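# Swing the workshop door wide open from inside

## Task

From inside the workshop, open the door to roughly 70 degrees or further and leave it standing open. All four tools must remain in the tool carrier at the end, the robot must have released the door and backed off, it must be upright and not leaning, and it must touch nothing when the scene ends.

## Robot and tools

ROBOT. An RB-Y1: a two-wheel differential base with two rear casters (0.58 m wide, 0.10 m ahead of the wheel axle, 0.57 m behind it, sweeping a 0.58 m radius circle when spinning in place), a folding torso (leg with ankle, knee and hip), a head with head_camera, and two seven-joint arms, each ending in a five-finger hand carrying a wrist camera (left_wrist_camera, right_wrist_camera). The base cannot strafe. Loose objects may occasionally get a small shove from outside.

FRAMES. All positions are metres. The base frame has its origin on the floor between the drive wheels, x forward, y left, z up; chest, left_hand and right_hand are printed in it. The hand point sits 0.045 m in front of the palm; its +z runs along straight fingers, +y out of the palm, +x across the palm. The odometry frame is where the base frame was at the start; base_odometry only counts wheel turns (slip looks like motion, contact-induced turns are missed). Heading is rad, positive leftward.

move. One action per call; cameras and blocking are not part of it. An action uses base and/or joints (plus optional min_time_s), or target alone (plus optional min_time_s). An empty call just reports state and images.
- base: one command {x_m_s, turn_rad_s, for_s}, velocities in the robot's own frame, held for for_s seconds and then braked. x_m_s is forward speed, 0.005 to 1.5 m/s in magnitude (negative reverses) or 0; turn_rad_s is leftward yaw rate, 0.02 to 1.509 rad/s in magnitude or 0; for_s 0.1 to 5 s. Omitted velocities are 0. Acceleration is about 0.4 m/s² (turning 0.5 rad/s²); distance is roughly speed times for_s. Combined speeds are scaled down if |x|+0.27|turn| exceeds 1.5.
- joints: a single dict of absolute joint targets keyed by name, in rad (hand keys are unitless, -1 to 1). Main ranges: torso_squat_rad 0..1.2 (lowers chest), torso_shift_rad -0.3..0.6 (hips forward), torso_pitch_rad -0.2..1.4 (bow forward), torso_yaw_rad -1.5..1.5 (left positive; raise both arms out 0.2 rad first). Shoulder pitch ±2.356 (negative swings forward/up); left_shoulder_roll_rad 0..3.141 outward, right_shoulder_roll_rad -3.141..0 outward; shoulder yaw ±2.094; elbow -2.617..0.01 (negative bends); forearm roll ±3.141; wrist pitch -1.57..1.919; hand roll ±2.705; head_pan_rad ±0.523; head_tilt_rad -0.35..1.57 (positive looks down). Fingers <side>_hand_little/ring/middle/index/thumb_bend: +1 straight, -1 curled; thumb_turn +1 beside palm, -1 opposite fingers. <side>_hand_force_limit (-1 about 0 N to +1 about 10 N, thumb 15 N) and <side>_hand_speed (-0.96..1; start value -0.8) are settings. Torso combos must hold: squat+shift<=1.52; squat-shift+pitch<=1.57; shift+0.5pitch-0.4squat<=0.7; shift+0.3pitch-0.5squat<=0.39.
- target: an absolute pose for one hand: side ("left"/"right"), x, y, z in metres in the base frame (-3 to 3), quat_wxyz in the same form the hand lines print. It is solved once into arm joints, so the path bows; split long moves. Not allowed while another move runs; always waited for.
- min_time_s: 0.1 to 8 s, the shortest duration for arm, head and torso motions.
- cameras: list of names or ["all"]; blocking: true (default) waits for rest, false returns in about 0.5 s with motion continuing.

wait {seconds 0..10, cameras}: lets time pass; returns early once running moves settle. stop {cameras}: brakes all of your running motions. zoom_image {camera, region [x0,y0,x1,y1] in pixels, max 504x504}: enlarges part of the newest image. show_instructions: the reference pages. finished_scene {scene: 1}: ends the scene irreversibly.

RESULTS. The move line reads done or the worst status. base_status/joint_status/hand statuses: moving, done, off_target (resting away from target, may keep pushing), reached/short/refused for targets (reached means within 10 mm and 2 degrees), not_followed (arm check withheld it), stopped, time_out, contact_stop (torso only), limit_stop_at_<name>, torque_fault, limit_stop_at_motor_heat. A refused call, or an unrequested stop, cancels the remaining move/wait/finished_scene calls in that reply; an invalid call does not. on_its_own lists what happened uncommanded. <side>_hand_stopped_by gives six words (little, ring, middle, index, thumb_bend, thumb_turn): moving, target, force, stalled, fault. Load lines are fingertip newtons, positive when pushed open. lidar_m has 12 sectors of 30 degrees going counter-clockwise from straight ahead (4th left, 7th behind, 10th right), seen at 0.23 m height, '-' for nothing. motor_effort is wheel effort in percent (peak in brackets); at rest over ~30 suggests pushing on something. Wrist force/torque are raw and offset by up to 16 N. Joint torques and external torques follow joint_positions order.

CAUTIONS. Avoid arm-on-arm hits or presses (a hard press ends the scene). Contact torque at a joint limit (elbow 33.1, wrist joints 23, shoulders 64.4 N m) freezes the robot 10 s. Motors at 80 °C brake the arm; avoid long stretched holds. The base keeps driving into obstacles; wheels can cut out for 2 s. Fast bending, stretched arms, loads or abrupt stops while driving can tip the robot, which fails the task. Don't slam the door, knock the tool carrier or drop anything. Thinking time lets the scene run on. Finish with hands open, away from the door, nothing touched.

Each tool is called after ">>>" as name(argument=value, ...) on one line, values as JSON.

Reference images:

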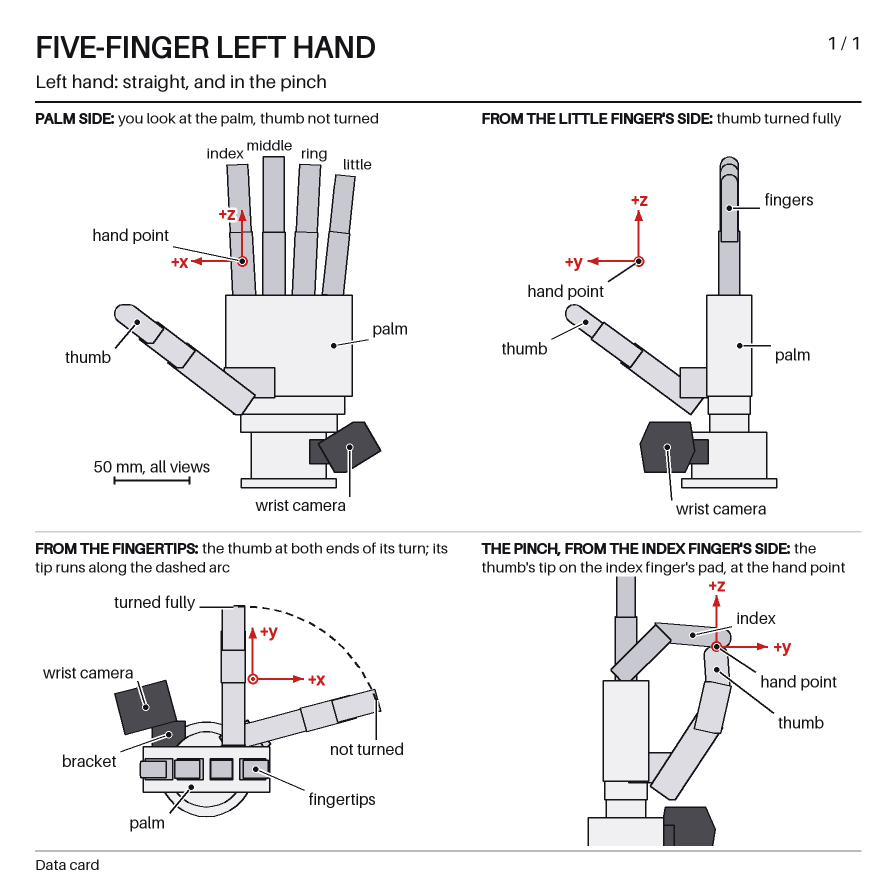

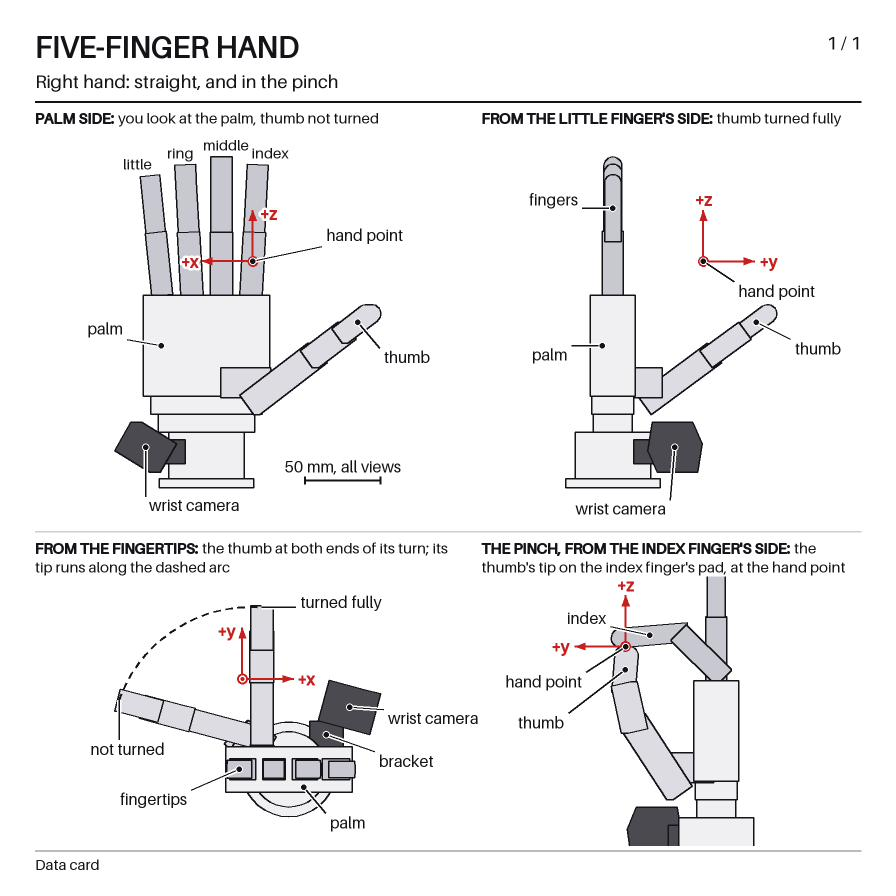

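## Session

>>> move()

Scene clock: 0.00 s.
Joint torques (N m): no reading
External joint torques (N m): no reading
Motor temperatures (°C): left_arm=[29 27 30 28 33 31 33] | right_arm=[27 26 23 25 31 32 33]
Wrist force (N): no reading
Wrist torque (N m): no reading
Wrist force, peak (N): no reading
base_odometry: x=+0.000 y=+0.000 heading=+0.000
lidar_m: 1.76 2.00 2.09 2.90 2.58 3.89 3.87 2.43 1.61 2.31 2.11 1.77
base_status: not commanded
joint_positions: torso_squat_rad=+0.350 torso_shift_rad=+0.000 torso_pitch_rad=+0.000 torso_yaw_rad=+0.000 left_shoulder_pitch_rad=+0.038 left_shoulder_roll_rad=+0.037 left_shoulder_yaw_rad=+0.018 left_elbow_rad=-0.223 left_forearm_roll_rad=-0.031 left_wrist_pitch_rad=-0.027 left_hand_roll_rad=-0.025 right_shoulder_pitch_rad=+0.025 right_shoulder_roll_rad=-0.018 right_shoulder_yaw_rad=+0.041 right_elbow_rad=-0.236 right_forearm_roll_rad=+0.006 right_wrist_pitch_rad=+0.030 right_hand_roll_rad=+0.006 head_pan_rad=+0.000 head_tilt_rad=+0.400 left_hand_little=+1.000 left_hand_ring=+1.000 left_hand_middle=+1.000 left_hand_index=+1.000 left_hand_thumb_turn=+1.000 left_hand_thumb_bend=+1.000 left_hand_force_limit=+0.000 left_hand_speed=-0.800 right_hand_little=+1.000 right_hand_ring=+1.000 right_hand_middle=+1.000 right_hand_index=+1.000 right_hand_thumb_turn=+1.000 right_hand_thumb_bend=+1.000 right_hand_force_limit=+0.000 right_hand_speed=-0.800
joint_status: not commanded
wheel_motors_off: 0
left_hand_stopped_by: target,target,target,target,target,target
right_hand_stopped_by: target,target,target,target,target,target
left_little_load_n: 0.0
left_ring_load_n: 0.0
left_middle_load_n: 0.0
left_index_load_n: 0.0
left_thumb_bend_load_n: 0.0
left_thumb_turn_load_n: 0.0
right_little_load_n: 0.0
right_ring_load_n: 0.0
right_middle_load_n: 0.0
right_index_load_n: 0.0
right_thumb_bend_load_n: 0.0
right_thumb_turn_load_n: 0.0
motor_effort: left_wheel=+0 right_wheel=+0
chest: x=-0.2280 y=-0.0001 z=+1.2475 quat_wxyz=(+1.000, +0.000, +0.000, +0.000) (m; base frame)
left_hand: x=-0.1905 y=+0.2249 z=+0.5095 quat_wxyz=(+0.092, -0.692, +0.713, -0.059) (m; base frame)
right_hand: x=-0.1901 y=-0.2025 z=+0.5105 quat_wxyz=(+0.059, -0.720, +0.688, -0.070) (m; base frame)
pictures: head_camera, left_wrist_camera, right_wrist_camera

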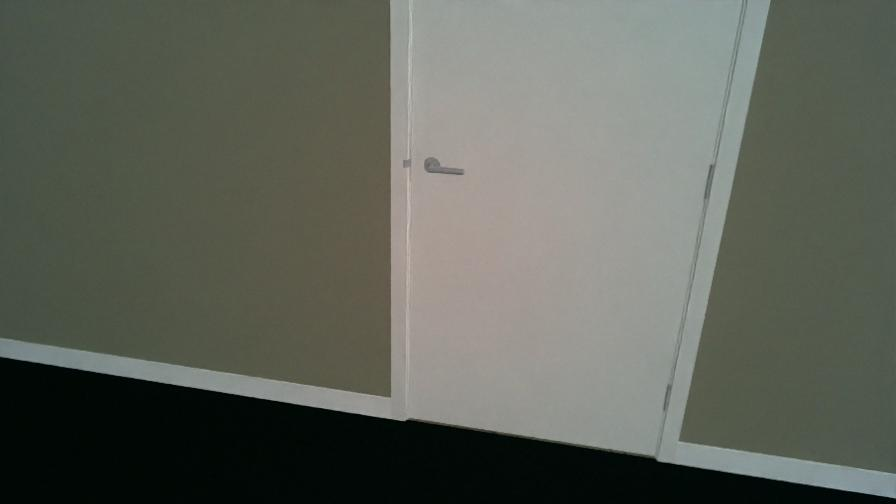

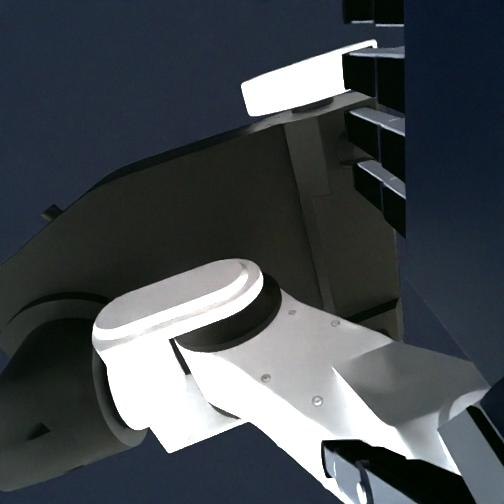

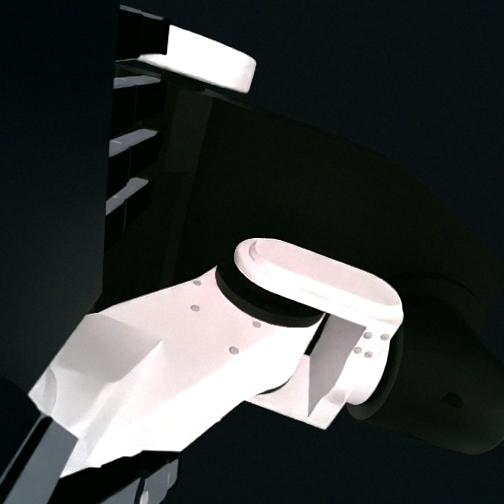

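>>> zoom_image(camera="head_camera", region=[380, 120, 500, 220])

>>> zoom_image(camera="head_camera", region=[640, 100, 760, 460])

>>> move(joints={"head_tilt_rad": 0.9}, cameras=["head_camera"])

>>> move(joints={"head_tilt_rad": 0.0}, cameras=["head_camera"])

>>> move(joints={"head_tilt_rad": 0.5, "head_pan_rad": 0.52}, cameras=["head_camera"])

>>> move(joints={"head_tilt_rad": 0.5, "head_pan_rad": -0.52}, cameras=["head_camera"])

Scaled by 4.200 from the camera's 896x504 image, which has a finer 1280x720 frame.

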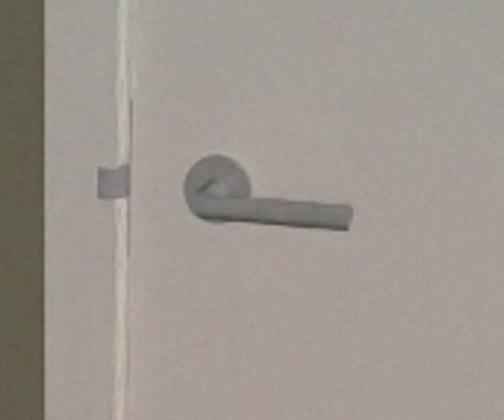

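Scaled by 1.400 from the camera's 896x504 image, which has a finer 1280x720 frame.

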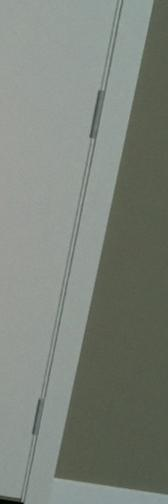

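Scene clock: 1.63 s.
Joint torques (N m): left_arm=[-0.9 1.3 -0.44 -0.84 -0.02 -0.33 0.27] | right_arm=[-2.06 -0.38 0.06 -0.86 0.01 -0.61 -0.16]
External joint torques (N m): left_arm=[0.63 0.18 -0.54 -0.02 -0.04 0.14 0.27] | right_arm=[-0.05 0.48 0.12 0.1 -0.04 -0.2 -0.16]
Wrist force (N): left_arm=[0.9 0.8 6.8] | right_arm=[1.1 2.5 4.8]
Wrist torque (N m): left_arm=[-0.31 0.16 -0.09] | right_arm=[-0.02 -0.43 0.25]
Wrist force, peak (N): left_arm=[1.3 1.0 7.3] | right_arm=[1.6 2.5 5.5]
move: done
base_odometry: x=+0.000 y=+0.000 heading=+0.000
lidar_m: 1.76 1.99 2.09 2.89 2.58 3.90 3.87 2.44 1.60 2.32 2.09 1.76
base_status: not commanded
joint_positions: torso_squat_rad=+0.350 torso_shift_rad=+0.000 torso_pitch_rad=+0.000 torso_yaw_rad=+0.000 left_shoulder_pitch_rad=+0.038 left_shoulder_roll_rad=+0.037 left_shoulder_yaw_rad=+0.018 left_elbow_rad=-0.223 left_forearm_roll_rad=-0.031 left_wrist_pitch_rad=-0.027 left_hand_roll_rad=-0.025 right_shoulder_pitch_rad=+0.025 right_shoulder_roll_rad=-0.018 right_shoulder_yaw_rad=+0.041 right_elbow_rad=-0.236 right_forearm_roll_rad=+0.006 right_wrist_pitch_rad=+0.030 right_hand_roll_rad=+0.006 head_pan_rad=+0.000 head_tilt_rad=+0.900 left_hand_little=+1.000 left_hand_ring=+1.000 left_hand_middle=+1.000 left_hand_index=+1.000 left_hand_thumb_turn=+1.000 left_hand_thumb_bend=+1.000 left_hand_force_limit=+0.000 left_hand_speed=-0.800 right_hand_little=+1.000 right_hand_ring=+1.000 right_hand_middle=+1.000 right_hand_index=+1.000 right_hand_thumb_turn=+1.000 right_hand_thumb_bend=+1.000 right_hand_force_limit=+0.000 right_hand_speed=-0.800
joint_status: all done
wheel_motors_off: 0
left_hand_stopped_by: target,target,target,target,target,target
right_hand_stopped_by: target,target,target,target,target,target
left_little_load_n: 0.0
left_ring_load_n: 0.0
left_middle_load_n: 0.0
left_index_load_n: 0.0
left_thumb_bend_load_n: 0.0
left_thumb_turn_load_n: 0.0
right_little_load_n: 0.0
right_ring_load_n: 0.0
right_middle_load_n: 0.0
right_index_load_n: 0.0
right_thumb_bend_load_n: 0.0
right_thumb_turn_load_n: 0.0
motor_effort: left_wheel=+1(1) right_wheel=+1(3)
chest: x=-0.2280 y=-0.0001 z=+1.2475 quat_wxyz=(+1.000, +0.000, +0.000, +0.000) (m; base frame)
left_hand: x=-0.1905 y=+0.2249 z=+0.5095 quat_wxyz=(+0.092, -0.692, +0.713, -0.059) (m; base frame)
right_hand: x=-0.1901 y=-0.2025 z=+0.5105 quat_wxyz=(+0.059, -0.720, +0.688, -0.070) (m; base frame)
pictures: head_camera
camera_calibration:
head_camera: T_world_to_cam=[[-0.00297024, -0.99962, 0.0273886, -0.0342089], [-0.76273, -0.015448, -0.646533, 0.838554], [0.64671, -0.0228104, -0.762394, 1.1816], [0, 0, 0, 1]] pos_world=[-0.124663, 0.00571078, 1.44393]

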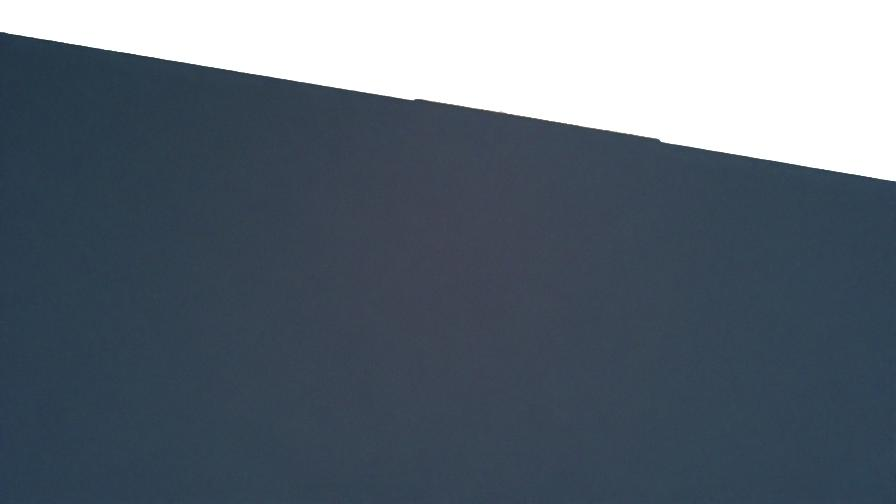

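Scene clock: 2.90 s.
Joint torques (N m): left_arm=[-1.19 1.33 -0.18 -0.94 0.08 -0.41 0.22] | right_arm=[-2.26 -0.27 -0.19 -0.73 0.12 -0.41 0.31]
External joint torques (N m): left_arm=[0.34 0.21 -0.29 -0.12 0.06 0.06 0.22] | right_arm=[-0.26 0.58 -0.13 0.23 0.07 0 0.31]
Wrist force (N): left_arm=[2.4 0.2 6.1] | right_arm=[1.1 2.3 5.3]
Wrist torque (N m): left_arm=[-0.37 -0.10 0.01] | right_arm=[-0.11 -0.46 0.21]
Wrist force, peak (N): left_arm=[2.0 -0.1 6.9] | right_arm=[1.2 2.8 5.9]
move: done
base_odometry: x=+0.000 y=+0.000 heading=+0.000
lidar_m: 1.76 1.99 2.09 2.89 2.59 3.89 3.87 2.44 1.59 2.32 2.09 1.76
base_status: not commanded
joint_positions: torso_squat_rad=+0.350 torso_shift_rad=+0.000 torso_pitch_rad=+0.000 torso_yaw_rad=+0.000 left_shoulder_pitch_rad=+0.038 left_shoulder_roll_rad=+0.037 left_shoulder_yaw_rad=+0.018 left_elbow_rad=-0.223 left_forearm_roll_rad=-0.031 left_wrist_pitch_rad=-0.027 left_hand_roll_rad=-0.025 right_shoulder_pitch_rad=+0.025 right_shoulder_roll_rad=-0.018 right_shoulder_yaw_rad=+0.041 right_elbow_rad=-0.236 right_forearm_roll_rad=+0.006 right_wrist_pitch_rad=+0.030 right_hand_roll_rad=+0.006 head_pan_rad=+0.000 head_tilt_rad=+0.000 left_hand_little=+1.000 left_hand_ring=+1.000 left_hand_middle=+1.000 left_hand_index=+1.000 left_hand_thumb_turn=+1.000 left_hand_thumb_bend=+1.000 left_hand_force_limit=+0.000 left_hand_speed=-0.800 right_hand_little=+1.000 right_hand_ring=+1.000 right_hand_middle=+1.000 right_hand_index=+1.000 right_hand_thumb_turn=+1.000 right_hand_thumb_bend=+1.000 right_hand_force_limit=+0.000 right_hand_speed=-0.800
joint_status: all done
wheel_motors_off: 0
left_hand_stopped_by: target,target,target,target,target,target
right_hand_stopped_by: target,target,target,target,target,target
left_little_load_n: 0.0
left_ring_load_n: 0.0
left_middle_load_n: 0.0
left_index_load_n: 0.0
left_thumb_bend_load_n: 0.0
left_thumb_turn_load_n: 0.0
right_little_load_n: 0.0
right_ring_load_n: 0.0
right_middle_load_n: 0.0
right_index_load_n: 0.0
right_thumb_bend_load_n: 0.0
right_thumb_turn_load_n: 0.0
motor_effort: left_wheel=+0(2) right_wheel=+0(2)
chest: x=-0.2280 y=-0.0001 z=+1.2475 quat_wxyz=(+1.000, +0.000, +0.000, +0.000) (m; base frame)
left_hand: x=-0.1905 y=+0.2249 z=+0.5095 quat_wxyz=(+0.092, -0.692, +0.713, -0.059) (m; base frame)
right_hand: x=-0.1901 y=-0.2025 z=+0.5105 quat_wxyz=(+0.059, -0.720, +0.688, -0.070) (m; base frame)
pictures: head_camera
camera_calibration:
head_camera: T_world_to_cam=[[-0.0236964, -0.999614, 0.0144893, -0.0197722], [0.0323159, -0.0152517, -0.999361, 1.51303], [0.999197, -0.023213, 0.0326648, 0.103381], [0, 0, 0, 1]] pos_world=[-0.152661, 0.00571148, 1.50897]

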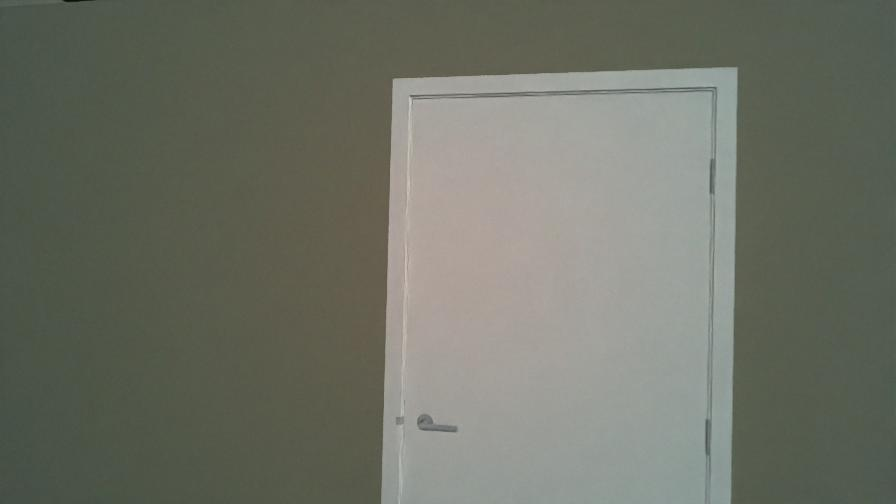

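Scene clock: 3.90 s.
Joint torques (N m): left_arm=[-1.59 0.76 -0.35 -0.97 -0.15 -0.34 0.28] | right_arm=[-2.51 -1.01 0.25 -0.87 0.08 -0.56 0.11]
External joint torques (N m): left_arm=[-0.05 -0.36 -0.46 -0.15 -0.17 0.13 0.28] | right_arm=[-0.51 -0.16 0.31 0.09 0.04 -0.14 0.11]
Wrist force (N): left_arm=[1.7 0.7 6.7] | right_arm=[1.2 2.1 5.2]
Wrist torque (N m): left_arm=[-0.32 0.02 -0.02] | right_arm=[-0.08 -0.46 0.23]
Wrist force, peak (N): left_arm=[1.6 0.5 7.1] | right_arm=[1.0 2.8 5.6]
move: done
base_odometry: x=+0.000 y=+0.000 heading=+0.000
lidar_m: 1.76 2.00 2.08 2.90 2.59 3.90 3.87 2.45 1.60 2.31 2.09 1.77
base_status: not commanded
joint_positions: torso_squat_rad=+0.350 torso_shift_rad=+0.000 torso_pitch_rad=+0.000 torso_yaw_rad=+0.000 left_shoulder_pitch_rad=+0.038 left_shoulder_roll_rad=+0.037 left_shoulder_yaw_rad=+0.018 left_elbow_rad=-0.223 left_forearm_roll_rad=-0.031 left_wrist_pitch_rad=-0.027 left_hand_roll_rad=-0.025 right_shoulder_pitch_rad=+0.025 right_shoulder_roll_rad=-0.018 right_shoulder_yaw_rad=+0.041 right_elbow_rad=-0.236 right_forearm_roll_rad=+0.006 right_wrist_pitch_rad=+0.030 right_hand_roll_rad=+0.006 head_pan_rad=+0.520 head_tilt_rad=+0.500 left_hand_little=+1.000 left_hand_ring=+1.000 left_hand_middle=+1.000 left_hand_index=+1.000 left_hand_thumb_turn=+1.000 left_hand_thumb_bend=+1.000 left_hand_force_limit=+0.000 left_hand_speed=-0.800 right_hand_little=+1.000 right_hand_ring=+1.000 right_hand_middle=+1.000 right_hand_index=+1.000 right_hand_thumb_turn=+1.000 right_hand_thumb_bend=+1.000 right_hand_force_limit=+0.000 right_hand_speed=-0.800
joint_status: all done
wheel_motors_off: 0
left_hand_stopped_by: target,target,target,target,target,target
right_hand_stopped_by: target,target,target,target,target,target
left_little_load_n: 0.0
left_ring_load_n: 0.0
left_middle_load_n: 0.0
left_index_load_n: 0.0
left_thumb_bend_load_n: 0.0
left_thumb_turn_load_n: 0.0
right_little_load_n: 0.0
right_ring_load_n: 0.0
right_middle_load_n: 0.0
right_index_load_n: 0.0
right_thumb_bend_load_n: 0.0
right_thumb_turn_load_n: 0.0
motor_effort: left_wheel=+1(1) right_wheel=+1(3)
chest: x=-0.2280 y=-0.0001 z=+1.2475 quat_wxyz=(+1.000, +0.000, +0.000, +0.000) (m; base frame)
left_hand: x=-0.1905 y=+0.2249 z=+0.5095 quat_wxyz=(+0.092, -0.692, +0.713, -0.059) (m; base frame)
right_hand: x=-0.1901 y=-0.2025 z=+0.5105 quat_wxyz=(+0.059, -0.720, +0.688, -0.070) (m; base frame)
pictures: head_camera
camera_calibration:
head_camera: T_world_to_cam=[[0.484788, -0.8743, 0.0240769, 0.0710754], [-0.383344, -0.237142, -0.892643, 1.27291], [0.786147, 0.423513, -0.450122, 0.758398], [0, 0, 0, 1]] pos_world=[-0.142706, 0.0428096, 1.47591]

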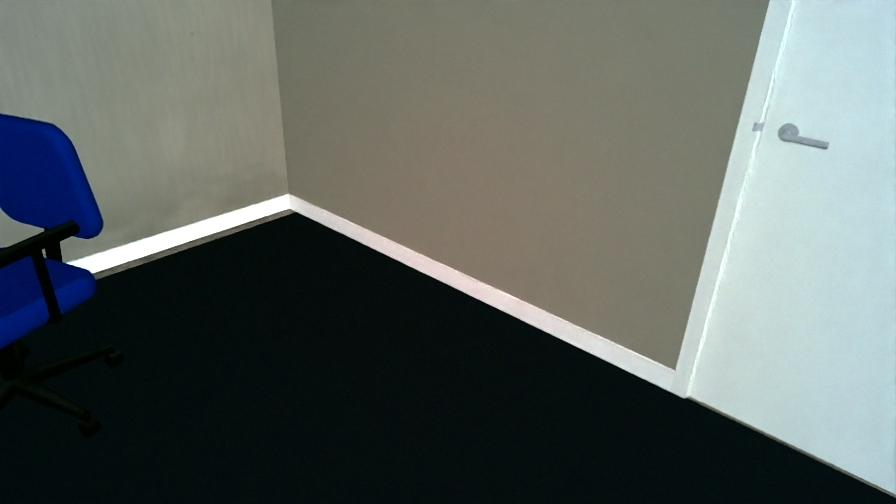

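Scene clock: 5.27 s.
Joint torques (N m): left_arm=[-1.96 1.45 -0.49 -1.16 0.05 -0.37 -0.04] | right_arm=[-2.15 -0.6 0.06 -0.8 0.05 -0.42 0.14]
External joint torques (N m): left_arm=[-0.42 0.33 -0.6 -0.34 0.04 0.1 -0.04] | right_arm=[-0.15 0.25 0.12 0.15 0.01 0 0.14]
Wrist force (N): left_arm=[1.6 0.5 6.3] | right_arm=[1.2 2.7 5.1]
Wrist torque (N m): left_arm=[-0.35 0.05 0.03] | right_arm=[-0.01 -0.45 0.23]
Wrist force, peak (N): left_arm=[1.6 0.7 7.1] | right_arm=[1.3 2.5 5.9]
move: done
base_odometry: x=+0.000 y=+0.000 heading=+0.000
lidar_m: 1.76 1.99 2.10 2.89 2.58 3.89 3.86 2.44 1.61 2.31 2.10 1.76
base_status: not commanded
joint_positions: torso_squat_rad=+0.350 torso_shift_rad=+0.000 torso_pitch_rad=+0.000 torso_yaw_rad=+0.000 left_shoulder_pitch_rad=+0.038 left_shoulder_roll_rad=+0.037 left_shoulder_yaw_rad=+0.018 left_elbow_rad=-0.223 left_forearm_roll_rad=-0.031 left_wrist_pitch_rad=-0.027 left_hand_roll_rad=-0.025 right_shoulder_pitch_rad=+0.025 right_shoulder_roll_rad=-0.018 right_shoulder_yaw_rad=+0.041 right_elbow_rad=-0.236 right_forearm_roll_rad=+0.006 right_wrist_pitch_rad=+0.030 right_hand_roll_rad=+0.006 head_pan_rad=-0.520 head_tilt_rad=+0.500 left_hand_little=+1.000 left_hand_ring=+1.000 left_hand_middle=+1.000 left_hand_index=+1.000 left_hand_thumb_turn=+1.000 left_hand_thumb_bend=+1.000 left_hand_force_limit=+0.000 left_hand_speed=-0.800 right_hand_little=+1.000 right_hand_ring=+1.000 right_hand_middle=+1.000 right_hand_index=+1.000 right_hand_thumb_turn=+1.000 right_hand_thumb_bend=+1.000 right_hand_force_limit=+0.000 right_hand_speed=-0.800
joint_status: all done
wheel_motors_off: 0
left_hand_stopped_by: target,target,target,target,target,target
right_hand_stopped_by: target,target,target,target,target,target
left_little_load_n: 0.0
left_ring_load_n: 0.0
left_middle_load_n: 0.0
left_index_load_n: 0.0
left_thumb_bend_load_n: 0.0
left_thumb_turn_load_n: 0.0
right_little_load_n: 0.0
right_ring_load_n: 0.0
right_middle_load_n: 0.0
right_index_load_n: 0.0
right_thumb_bend_load_n: 0.0
right_thumb_turn_load_n: 0.0
motor_effort: left_wheel=+1(2) right_wheel=+0(2)
chest: x=-0.2280 y=-0.0001 z=+1.2475 quat_wxyz=(+1.000, +0.000, +0.000, +0.000) (m; base frame)
left_hand: x=-0.1905 y=+0.2249 z=+0.5095 quat_wxyz=(+0.092, -0.692, +0.713, -0.059) (m; base frame)
right_hand: x=-0.1901 y=-0.2025 z=+0.5105 quat_wxyz=(+0.059, -0.720, +0.688, -0.070) (m; base frame)
pictures: head_camera
camera_calibration:
head_camera: T_world_to_cam=[[-0.50847, -0.860741, 0.0241627, -0.133675], [-0.398992, 0.210646, -0.892431, 1.26947], [0.763062, -0.463415, -0.450536, 0.754139], [0, 0, 0, 1]] pos_world=[-0.136915, -0.0329893, 1.47591]

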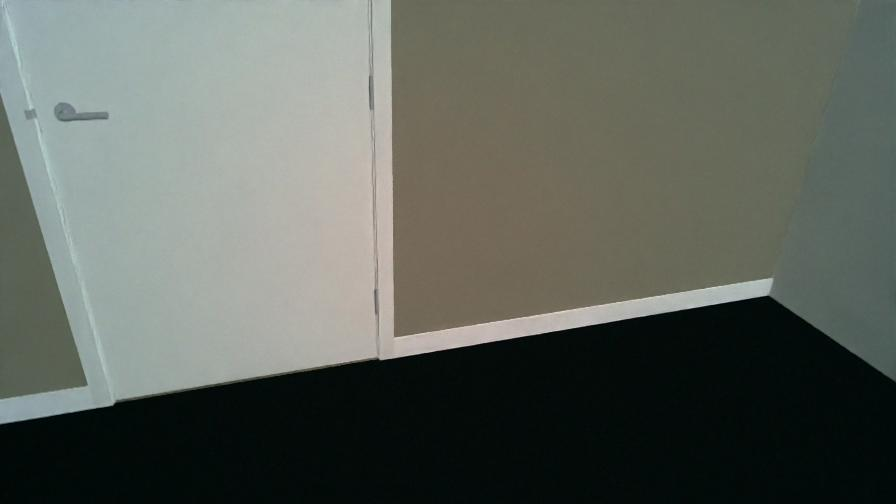

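>>> move(joints={"left_shoulder_roll_rad": 0.35, "right_shoulder_roll_rad": -0.35})

>>> move(joints={"torso_yaw_rad": 1.4, "head_pan_rad": 0.0, "head_tilt_rad": 0.6}, min_time_s=1.5, cameras=["head_camera"])

>>> move(joints={"head_pan_rad": 0.52, "head_tilt_rad": 0.6}, cameras=["head_camera"])

>>> move(joints={"torso_yaw_rad": -1.4, "head_pan_rad": 0.0, "head_tilt_rad": 0.6}, min_time_s=2.5, cameras=["head_camera"])

>>> move(joints={"head_pan_rad": -0.52, "head_tilt_rad": 0.6}, cameras=["head_camera"])

Scene clock: 10.03 s.
Joint torques (N m): left_arm=[-1.65 8.88 0.1 -0.83 -0.03 -0.11 0.12] | right_arm=[-2.65 -7.92 -0.73 -0.6 -0.11 -0.26 0.19]
External joint torques (N m): left_arm=[-0.16 -0.32 -0.81 -0.02 -0.09 0.32 0.13] | right_arm=[-0.68 2.77 0.28 0.14 -0.15 0.09 0.19]
Wrist force (N): left_arm=[3.2 1.5 5.9] | right_arm=[-0.6 2.5 4.5]
Wrist torque (N m): left_arm=[-0.13 -0.10 0.05] | right_arm=[-0.01 -0.32 0.13]
Wrist force, peak (N): left_arm=[3.1 1.3 6.9] | right_arm=[1.5 2.3 6.2]
move: done
base_odometry: x=+0.000 y=+0.000 heading=+0.000
lidar_m: 1.76 1.99 2.09 2.90 2.59 3.90 3.87 2.44 1.61 2.31 2.10 1.76
base_status: not commanded
joint_positions: torso_squat_rad=+0.350 torso_shift_rad=+0.000 torso_pitch_rad=+0.000 torso_yaw_rad=+0.000 left_shoulder_pitch_rad=+0.038 left_shoulder_roll_rad=+0.350 left_shoulder_yaw_rad=+0.018 left_elbow_rad=-0.223 left_forearm_roll_rad=-0.031 left_wrist_pitch_rad=-0.027 left_hand_roll_rad=-0.025 right_shoulder_pitch_rad=+0.025 right_shoulder_roll_rad=-0.350 right_shoulder_yaw_rad=+0.041 right_elbow_rad=-0.236 right_forearm_roll_rad=+0.006 right_wrist_pitch_rad=+0.030 right_hand_roll_rad=+0.006 head_pan_rad=-0.520 head_tilt_rad=+0.500 left_hand_little=+1.000 left_hand_ring=+1.000 left_hand_middle=+1.000 left_hand_index=+1.000 left_hand_thumb_turn=+1.000 left_hand_thumb_bend=+1.000 left_hand_force_limit=+0.000 left_hand_speed=-0.800 right_hand_little=+1.000 right_hand_ring=+1.000 right_hand_middle=+1.000 right_hand_index=+1.000 right_hand_thumb_turn=+1.000 right_hand_thumb_bend=+1.000 right_hand_force_limit=+0.000 right_hand_speed=-0.800
joint_status: all done
wheel_motors_off: 0
left_hand_stopped_by: target,target,target,target,target,target
right_hand_stopped_by: target,target,target,target,target,target
left_little_load_n: 0.0
left_ring_load_n: 0.0
left_middle_load_n: 0.0
left_index_load_n: 0.0
left_thumb_bend_load_n: 0.0
left_thumb_turn_load_n: 0.0
right_little_load_n: 0.0
right_ring_load_n: 0.0
right_middle_load_n: 0.0
right_index_load_n: 0.0
right_thumb_bend_load_n: 0.0
right_thumb_turn_load_n: 0.0
motor_effort: left_wheel=+1(1) right_wheel=+0(2)
chest: x=-0.2280 y=-0.0001 z=+1.2475 quat_wxyz=(+1.000, +0.000, +0.000, +0.000) (m; base frame)
left_hand: x=-0.1923 y=+0.4761 z=+0.5506 quat_wxyz=(+0.197, -0.666, +0.718, +0.054) (m; base frame)
right_hand: x=-0.1915 y=-0.4696 z=+0.5493 quat_wxyz=(-0.062, -0.723, +0.664, -0.181) (m; base frame)
pictures: none

Scene clock: 11.87 s.
Joint torques (N m): left_arm=[-1.97 8 0.23 -1.43 0.11 -0.37 0.07] | right_arm=[-1.03 -8.24 -0.74 -0.35 -0.09 -0.34 0.16]
External joint torques (N m): left_arm=[-0.5 -1.16 -0.67 -0.63 0.06 0.06 0.08] | right_arm=[0.93 2.4 0.27 0.38 -0.14 0.02 0.16]
Wrist force (N): left_arm=[2.2 0.2 6.1] | right_arm=[-0.9 1.8 4.7]
Wrist torque (N m): left_arm=[-0.37 0.11 0.07] | right_arm=[-0.13 -0.23 0.09]
Wrist force, peak (N): left_arm=[3.2 -0.3 7.0] | right_arm=[0.0 3.3 5.4]
move: done
base_odometry: x=+0.000 y=+0.000 heading=+0.000
lidar_m: 1.76 1.99 2.09 2.89 2.59 3.89 3.86 2.44 1.60 2.31 2.11 1.76
base_status: not commanded
joint_positions: torso_squat_rad=+0.350 torso_shift_rad=+0.000 torso_pitch_rad=+0.000 torso_yaw_rad=+1.400 left_shoulder_pitch_rad=+0.038 left_shoulder_roll_rad=+0.350 left_shoulder_yaw_rad=+0.018 left_elbow_rad=-0.223 left_forearm_roll_rad=-0.031 left_wrist_pitch_rad=-0.027 left_hand_roll_rad=-0.025 right_shoulder_pitch_rad=+0.025 right_shoulder_roll_rad=-0.350 right_shoulder_yaw_rad=+0.041 right_elbow_rad=-0.236 right_forearm_roll_rad=+0.006 right_wrist_pitch_rad=+0.030 right_hand_roll_rad=+0.006 head_pan_rad=+0.000 head_tilt_rad=+0.600 left_hand_little=+1.000 left_hand_ring=+1.000 left_hand_middle=+1.000 left_hand_index=+1.000 left_hand_thumb_turn=+1.000 left_hand_thumb_bend=+1.000 left_hand_force_limit=+0.000 left_hand_speed=-0.800 right_hand_little=+1.000 right_hand_ring=+1.000 right_hand_middle=+1.000 right_hand_index=+1.000 right_hand_thumb_turn=+1.000 right_hand_thumb_bend=+1.000 right_hand_force_limit=+0.000 right_hand_speed=-0.800
joint_status: all done
wheel_motors_off: 0
left_hand_stopped_by: target,target,target,target,target,target
right_hand_stopped_by: target,target,target,target,target,target
left_little_load_n: 0.0
left_ring_load_n: 0.0
left_middle_load_n: 0.0
left_index_load_n: 0.0
left_thumb_bend_load_n: 0.0
left_thumb_turn_load_n: 0.0
right_little_load_n: 0.0
right_ring_load_n: 0.0
right_middle_load_n: 0.0
right_index_load_n: 0.0
right_thumb_bend_load_n: 0.0
right_thumb_turn_load_n: 0.0
motor_effort: left_wheel=+4(5) right_wheel=-3(6)
chest: x=-0.2280 y=-0.0001 z=+1.2475 quat_wxyz=(+0.765, +0.000, +0.000, +0.644) (m; base frame)
left_hand: x=-0.6909 y=+0.1160 z=+0.5504 quat_wxyz=(+0.116, -0.972, +0.120, +0.168) (m; base frame)
right_hand: x=+0.2413 y=-0.0433 z=+0.5495 quat_wxyz=(+0.070, -0.981, +0.042, -0.178) (m; base frame)
pictures: head_camera
camera_calibration:
head_camera: T_world_to_cam=[[0.983173, -0.180864, 0.0256887, 0.193488], [-0.0758442, -0.532064, -0.843301, 1.27496], [0.166191, 0.827162, -0.536828, 0.741475], [0, 0, 0, 1]] pos_world=[-0.216761, 0.100033, 1.46825]

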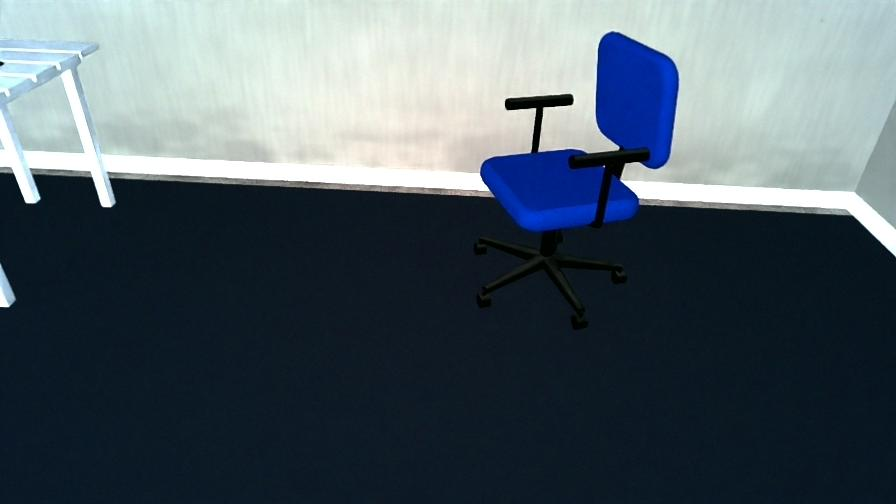

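Scene clock: 12.87 s.
Joint torques (N m): left_arm=[-2.01 8.27 0.31 -1.38 -0.14 -0.49 0.14] | right_arm=[-1 -8.63 -0.86 -0.26 -0.04 -0.27 0.06]
External joint torques (N m): left_arm=[-0.54 -0.89 -0.59 -0.58 -0.19 -0.06 0.14] | right_arm=[0.96 2.01 0.15 0.48 -0.09 0.09 0.05]
Wrist force (N): left_arm=[3.0 0.3 5.4] | right_arm=[-0.9 2.7 5.0]
Wrist torque (N m): left_arm=[-0.27 -0.05 0.07] | right_arm=[0.00 -0.26 0.11]
Wrist force, peak (N): left_arm=[3.5 0.8 7.1] | right_arm=[-0.5 2.1 5.5]
move: done
base_odometry: x=+0.000 y=+0.000 heading=+0.000
lidar_m: 1.76 1.99 2.10 2.89 2.58 3.89 3.87 2.45 1.60 2.31 2.10 1.76
base_status: not commanded
joint_positions: torso_squat_rad=+0.350 torso_shift_rad=+0.000 torso_pitch_rad=+0.000 torso_yaw_rad=+1.400 left_shoulder_pitch_rad=+0.038 left_shoulder_roll_rad=+0.350 left_shoulder_yaw_rad=+0.018 left_elbow_rad=-0.223 left_forearm_roll_rad=-0.031 left_wrist_pitch_rad=-0.027 left_hand_roll_rad=-0.025 right_shoulder_pitch_rad=+0.025 right_shoulder_roll_rad=-0.350 right_shoulder_yaw_rad=+0.041 right_elbow_rad=-0.236 right_forearm_roll_rad=+0.006 right_wrist_pitch_rad=+0.030 right_hand_roll_rad=+0.006 head_pan_rad=+0.520 head_tilt_rad=+0.600 left_hand_little=+1.000 left_hand_ring=+1.000 left_hand_middle=+1.000 left_hand_index=+1.000 left_hand_thumb_turn=+1.000 left_hand_thumb_bend=+1.000 left_hand_force_limit=+0.000 left_hand_speed=-0.800 right_hand_little=+1.000 right_hand_ring=+1.000 right_hand_middle=+1.000 right_hand_index=+1.000 right_hand_thumb_turn=+1.000 right_hand_thumb_bend=+1.000 right_hand_force_limit=+0.000 right_hand_speed=-0.800
joint_status: all done
wheel_motors_off: 0
left_hand_stopped_by: target,target,target,target,target,target
right_hand_stopped_by: target,target,target,target,target,target
left_little_load_n: -0.5
left_ring_load_n: 0.0
left_middle_load_n: 0.0
left_index_load_n: 0.0
left_thumb_bend_load_n: 0.0
left_thumb_turn_load_n: 0.0
right_little_load_n: 0.0
right_ring_load_n: 0.0
right_middle_load_n: 0.0
right_index_load_n: 0.0
right_thumb_bend_load_n: 0.0
right_thumb_turn_load_n: 0.0
motor_effort: left_wheel=+4(5) right_wheel=-2(4)
chest: x=-0.2280 y=-0.0001 z=+1.2475 quat_wxyz=(+0.765, +0.000, +0.000, +0.644) (m; base frame)
left_hand: x=-0.6909 y=+0.1160 z=+0.5504 quat_wxyz=(+0.116, -0.972, +0.120, +0.168) (m; base frame)
right_hand: x=+0.2413 y=-0.0433 z=+0.5495 quat_wxyz=(+0.070, -0.981, +0.042, -0.178) (m; base frame)
pictures: head_camera
camera_calibration:
head_camera: T_world_to_cam=[[0.943068, 0.331585, 0.025972, 0.173075], [0.198807, -0.499382, -0.843264, 1.33575], [-0.266644, 0.800418, -0.536872, 0.644939], [0, 0, 0, 1]] pos_world=[-0.256809, 0.0934387, 1.46814]

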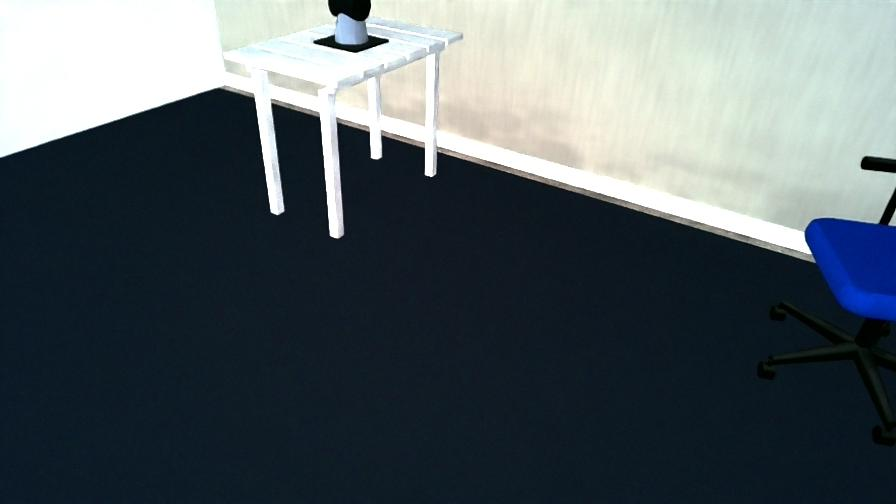

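Scene clock: 15.70 s.
Joint torques (N m): left_arm=[-0.61 8.28 0.09 -0.39 0.12 -0.17 0.08] | right_arm=[-3.28 -8.76 -1.22 -1.1 -0.07 -0.49 0.15]
External joint torques (N m): left_arm=[0.85 -0.94 -0.82 0.41 0.06 0.26 0.09] | right_arm=[-1.37 1.81 -0.22 -0.38 -0.12 -0.13 0.15]
Wrist force (N): left_arm=[3.6 0.6 6.3] | right_arm=[-0.6 2.6 4.7]
Wrist torque (N m): left_arm=[-0.31 -0.13 0.10] | right_arm=[0.02 -0.33 0.12]
Wrist force, peak (N): left_arm=[3.1 -1.0 7.3] | right_arm=[0.1 2.4 5.7]
move: done
base_odometry: x=+0.000 y=+0.000 heading=+0.000
lidar_m: 1.76 2.00 2.09 2.89 2.59 3.89 3.86 2.44 1.60 2.32 2.11 1.75
base_status: not commanded
joint_positions: torso_squat_rad=+0.350 torso_shift_rad=+0.000 torso_pitch_rad=+0.000 torso_yaw_rad=-1.400 left_shoulder_pitch_rad=+0.038 left_shoulder_roll_rad=+0.350 left_shoulder_yaw_rad=+0.018 left_elbow_rad=-0.223 left_forearm_roll_rad=-0.031 left_wrist_pitch_rad=-0.027 left_hand_roll_rad=-0.025 right_shoulder_pitch_rad=+0.025 right_shoulder_roll_rad=-0.350 right_shoulder_yaw_rad=+0.041 right_elbow_rad=-0.236 right_forearm_roll_rad=+0.006 right_wrist_pitch_rad=+0.030 right_hand_roll_rad=+0.006 head_pan_rad=+0.000 head_tilt_rad=+0.600 left_hand_little=+1.000 left_hand_ring=+1.000 left_hand_middle=+1.000 left_hand_index=+1.000 left_hand_thumb_turn=+1.000 left_hand_thumb_bend=+1.000 left_hand_force_limit=+0.000 left_hand_speed=-0.800 right_hand_little=+1.000 right_hand_ring=+1.000 right_hand_middle=+1.000 right_hand_index=+1.000 right_hand_thumb_turn=+1.000 right_hand_thumb_bend=+1.000 right_hand_force_limit=+0.000 right_hand_speed=-0.800
joint_status: all done
wheel_motors_off: 0
left_hand_stopped_by: target,target,target,target,target,target
right_hand_stopped_by: target,target,target,target,target,target
left_little_load_n: 0.0
left_ring_load_n: -0.5
left_middle_load_n: 0.0
left_index_load_n: 0.0
left_thumb_bend_load_n: 0.0
left_thumb_turn_load_n: 0.0
right_little_load_n: 0.0
right_ring_load_n: 0.0
right_middle_load_n: 0.0
right_index_load_n: 0.0
right_thumb_bend_load_n: 0.0
right_thumb_turn_load_n: 0.0
motor_effort: left_wheel=-3(5) right_wheel=+3(5)
chest: x=-0.2280 y=-0.0001 z=+1.2475 quat_wxyz=(+0.765, +0.000, +0.000, -0.644) (m; base frame)
left_hand: x=+0.2470 y=+0.0456 z=+0.5504 quat_wxyz=(+0.185, -0.046, +0.978, -0.086) (m; base frame)
right_hand: x=-0.6848 y=-0.1153 z=+0.5494 quat_wxyz=(-0.164, -0.125, +0.974, -0.099) (m; base frame)
pictures: head_camera
camera_calibration:
head_camera: T_world_to_cam=[[-0.98696, -0.158909, 0.025661, -0.255684], [-0.10684, 0.527462, -0.842834, 1.26744], [0.120399, -0.834585, -0.537561, 0.731717], [0, 0, 0, 1]] pos_world=[-0.205035, -0.0984763, 1.46815]

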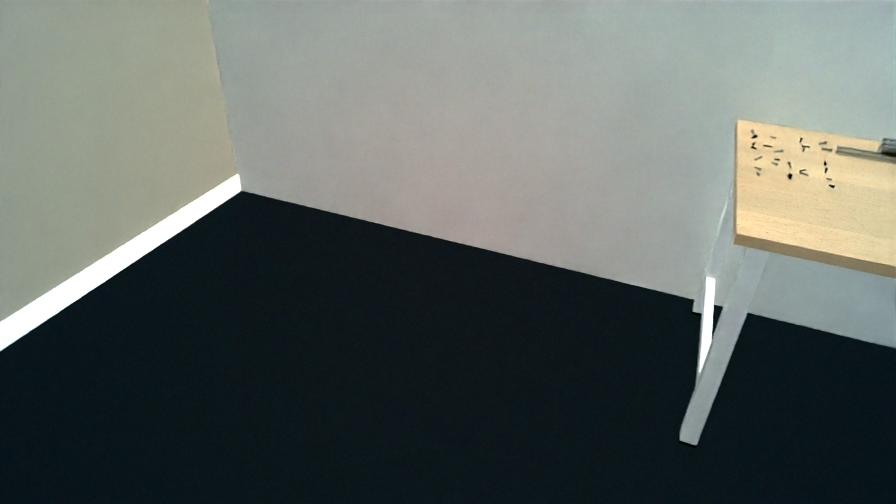

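Scene clock: 16.70 s.
Joint torques (N m): left_arm=[-0.15 8.35 0.72 -0.55 -0.01 -0.09 0.11] | right_arm=[-3.4 -8.51 -0.73 -1.13 0.09 -0.33 0.21]
External joint torques (N m): left_arm=[1.31 -0.87 -0.19 0.24 -0.06 0.34 0.12] | right_arm=[-1.48 2.06 0.27 -0.41 0.04 0.03 0.2]
Wrist force (N): left_arm=[3.4 0.2 6.2] | right_arm=[-0.6 2.2 5.1]
Wrist torque (N m): left_arm=[-0.34 -0.09 0.10] | right_arm=[-0.08 -0.35 0.11]
Wrist force, peak (N): left_arm=[3.1 1.2 6.8] | right_arm=[-0.8 2.5 5.5]
move: done
base_odometry: x=+0.000 y=+0.000 heading=+0.000
lidar_m: 1.76 1.99 2.09 2.90 2.60 3.89 3.87 2.44 1.60 2.31 2.10 1.77
base_status: not commanded
joint_positions: torso_squat_rad=+0.350 torso_shift_rad=+0.000 torso_pitch_rad=+0.000 torso_yaw_rad=-1.400 left_shoulder_pitch_rad=+0.038 left_shoulder_roll_rad=+0.350 left_shoulder_yaw_rad=+0.018 left_elbow_rad=-0.223 left_forearm_roll_rad=-0.031 left_wrist_pitch_rad=-0.027 left_hand_roll_rad=-0.025 right_shoulder_pitch_rad=+0.025 right_shoulder_roll_rad=-0.350 right_shoulder_yaw_rad=+0.041 right_elbow_rad=-0.236 right_forearm_roll_rad=+0.006 right_wrist_pitch_rad=+0.030 right_hand_roll_rad=+0.006 head_pan_rad=-0.520 head_tilt_rad=+0.600 left_hand_little=+1.000 left_hand_ring=+1.000 left_hand_middle=+1.000 left_hand_index=+1.000 left_hand_thumb_turn=+1.000 left_hand_thumb_bend=+1.000 left_hand_force_limit=+0.000 left_hand_speed=-0.800 right_hand_little=+1.000 right_hand_ring=+1.000 right_hand_middle=+1.000 right_hand_index=+1.000 right_hand_thumb_turn=+1.000 right_hand_thumb_bend=+1.000 right_hand_force_limit=+0.000 right_hand_speed=-0.800
joint_status: all done
wheel_motors_off: 0
left_hand_stopped_by: target,target,target,target,target,target
right_hand_stopped_by: target,target,target,target,target,target
left_little_load_n: 0.0
left_ring_load_n: 0.0
left_middle_load_n: 0.0
left_index_load_n: 0.0
left_thumb_bend_load_n: 0.0
left_thumb_turn_load_n: 0.0
right_little_load_n: 0.0
right_ring_load_n: 0.0
right_middle_load_n: 0.0
right_index_load_n: 0.0
right_thumb_bend_load_n: 0.0
right_thumb_turn_load_n: 0.0
motor_effort: left_wheel=-2(3) right_wheel=+3(5)
chest: x=-0.2280 y=-0.0001 z=+1.2475 quat_wxyz=(+0.765, +0.000, +0.000, -0.644) (m; base frame)
left_hand: x=+0.2470 y=+0.0456 z=+0.5504 quat_wxyz=(+0.185, -0.046, +0.978, -0.086) (m; base frame)
right_hand: x=-0.6848 y=-0.1153 z=+0.5494 quat_wxyz=(-0.164, -0.125, +0.974, -0.099) (m; base frame)
pictures: head_camera
camera_calibration:
head_camera: T_world_to_cam=[[-0.935466, 0.352468, 0.0258766, -0.233332], [0.169185, 0.510901, -0.842827, 1.32897], [-0.31029, -0.784058, -0.537563, 0.636242], [0, 0, 0, 1]] pos_world=[-0.245696, -0.0978772, 1.46815]

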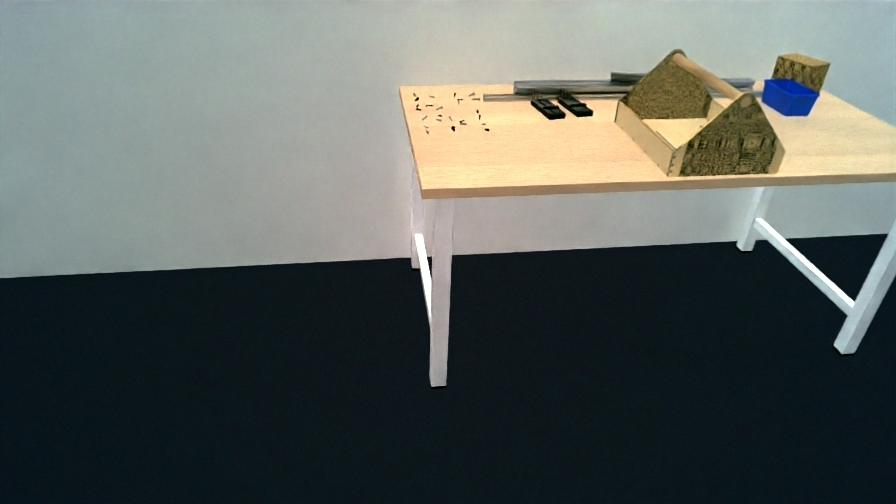

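>>> zoom_image(camera="head_camera", region=[560, 30, 860, 200])

>>> move(joints={"torso_yaw_rad": 0, "head_pan_rad": 0, "head_tilt_rad": 0.5}, min_time_s=1.5)

Scaled by 1.680 from the camera's 896x504 image, which has a finer 1280x720 frame.

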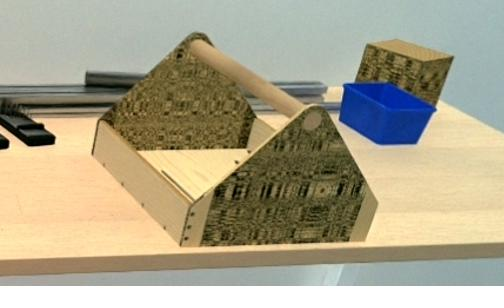

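Scene clock: 18.80 s.
Joint torques (N m): left_arm=[-2.46 8.48 0.28 -1.34 -0.13 -0.39 0.03] | right_arm=[-1.39 -8.92 -0.59 -0.32 0.24 -0.42 0.12]
External joint torques (N m): left_arm=[-0.98 -0.72 -0.63 -0.54 -0.18 0.04 0.03] | right_arm=[0.59 1.67 0.41 0.42 0.19 -0.06 0.11]
Wrist force (N): left_arm=[3.2 0.2 5.6] | right_arm=[-0.9 2.0 4.9]
Wrist torque (N m): left_arm=[-0.31 -0.08 0.10] | right_arm=[-0.10 -0.27 0.10]
Wrist force, peak (N): left_arm=[3.6 0.2 6.9] | right_arm=[0.2 3.6 5.3]
move: done
base_odometry: x=+0.000 y=+0.000 heading=+0.000
lidar_m: 1.76 1.99 2.09 2.89 2.59 3.89 3.87 2.43 1.60 2.31 2.11 1.76
base_status: not commanded
joint_positions: torso_squat_rad=+0.350 torso_shift_rad=+0.000 torso_pitch_rad=+0.000 torso_yaw_rad=+0.000 left_shoulder_pitch_rad=+0.038 left_shoulder_roll_rad=+0.350 left_shoulder_yaw_rad=+0.018 left_elbow_rad=-0.223 left_forearm_roll_rad=-0.031 left_wrist_pitch_rad=-0.027 left_hand_roll_rad=-0.025 right_shoulder_pitch_rad=+0.025 right_shoulder_roll_rad=-0.350 right_shoulder_yaw_rad=+0.041 right_elbow_rad=-0.236 right_forearm_roll_rad=+0.006 right_wrist_pitch_rad=+0.030 right_hand_roll_rad=+0.006 head_pan_rad=+0.000 head_tilt_rad=+0.500 left_hand_little=+1.000 left_hand_ring=+1.000 left_hand_middle=+1.000 left_hand_index=+1.000 left_hand_thumb_turn=+1.000 left_hand_thumb_bend=+1.000 left_hand_force_limit=+0.000 left_hand_speed=-0.800 right_hand_little=+1.000 right_hand_ring=+1.000 right_hand_middle=+1.000 right_hand_index=+1.000 right_hand_thumb_turn=+1.000 right_hand_thumb_bend=+1.000 right_hand_force_limit=+0.000 right_hand_speed=-0.800
joint_status: all done
wheel_motors_off: 0
left_hand_stopped_by: target,target,target,target,target,target
right_hand_stopped_by: target,target,target,target,target,target
left_little_load_n: 0.0
left_ring_load_n: 0.0
left_middle_load_n: 0.0
left_index_load_n: 0.0
left_thumb_bend_load_n: 0.0
left_thumb_turn_load_n: 0.0
right_little_load_n: 0.0
right_ring_load_n: 0.5
right_middle_load_n: 0.0
right_index_load_n: 0.0
right_thumb_bend_load_n: 0.0
right_thumb_turn_load_n: 0.0
motor_effort: left_wheel=+4(5) right_wheel=-2(7)
chest: x=-0.2280 y=-0.0001 z=+1.2475 quat_wxyz=(+1.000, +0.000, +0.000, +0.000) (m; base frame)
left_hand: x=-0.1926 y=+0.4761 z=+0.5505 quat_wxyz=(+0.197, -0.666, +0.718, +0.054) (m; base frame)
right_hand: x=-0.1911 y=-0.4696 z=+0.5493 quat_wxyz=(-0.061, -0.723, +0.664, -0.181) (m; base frame)
pictures: none


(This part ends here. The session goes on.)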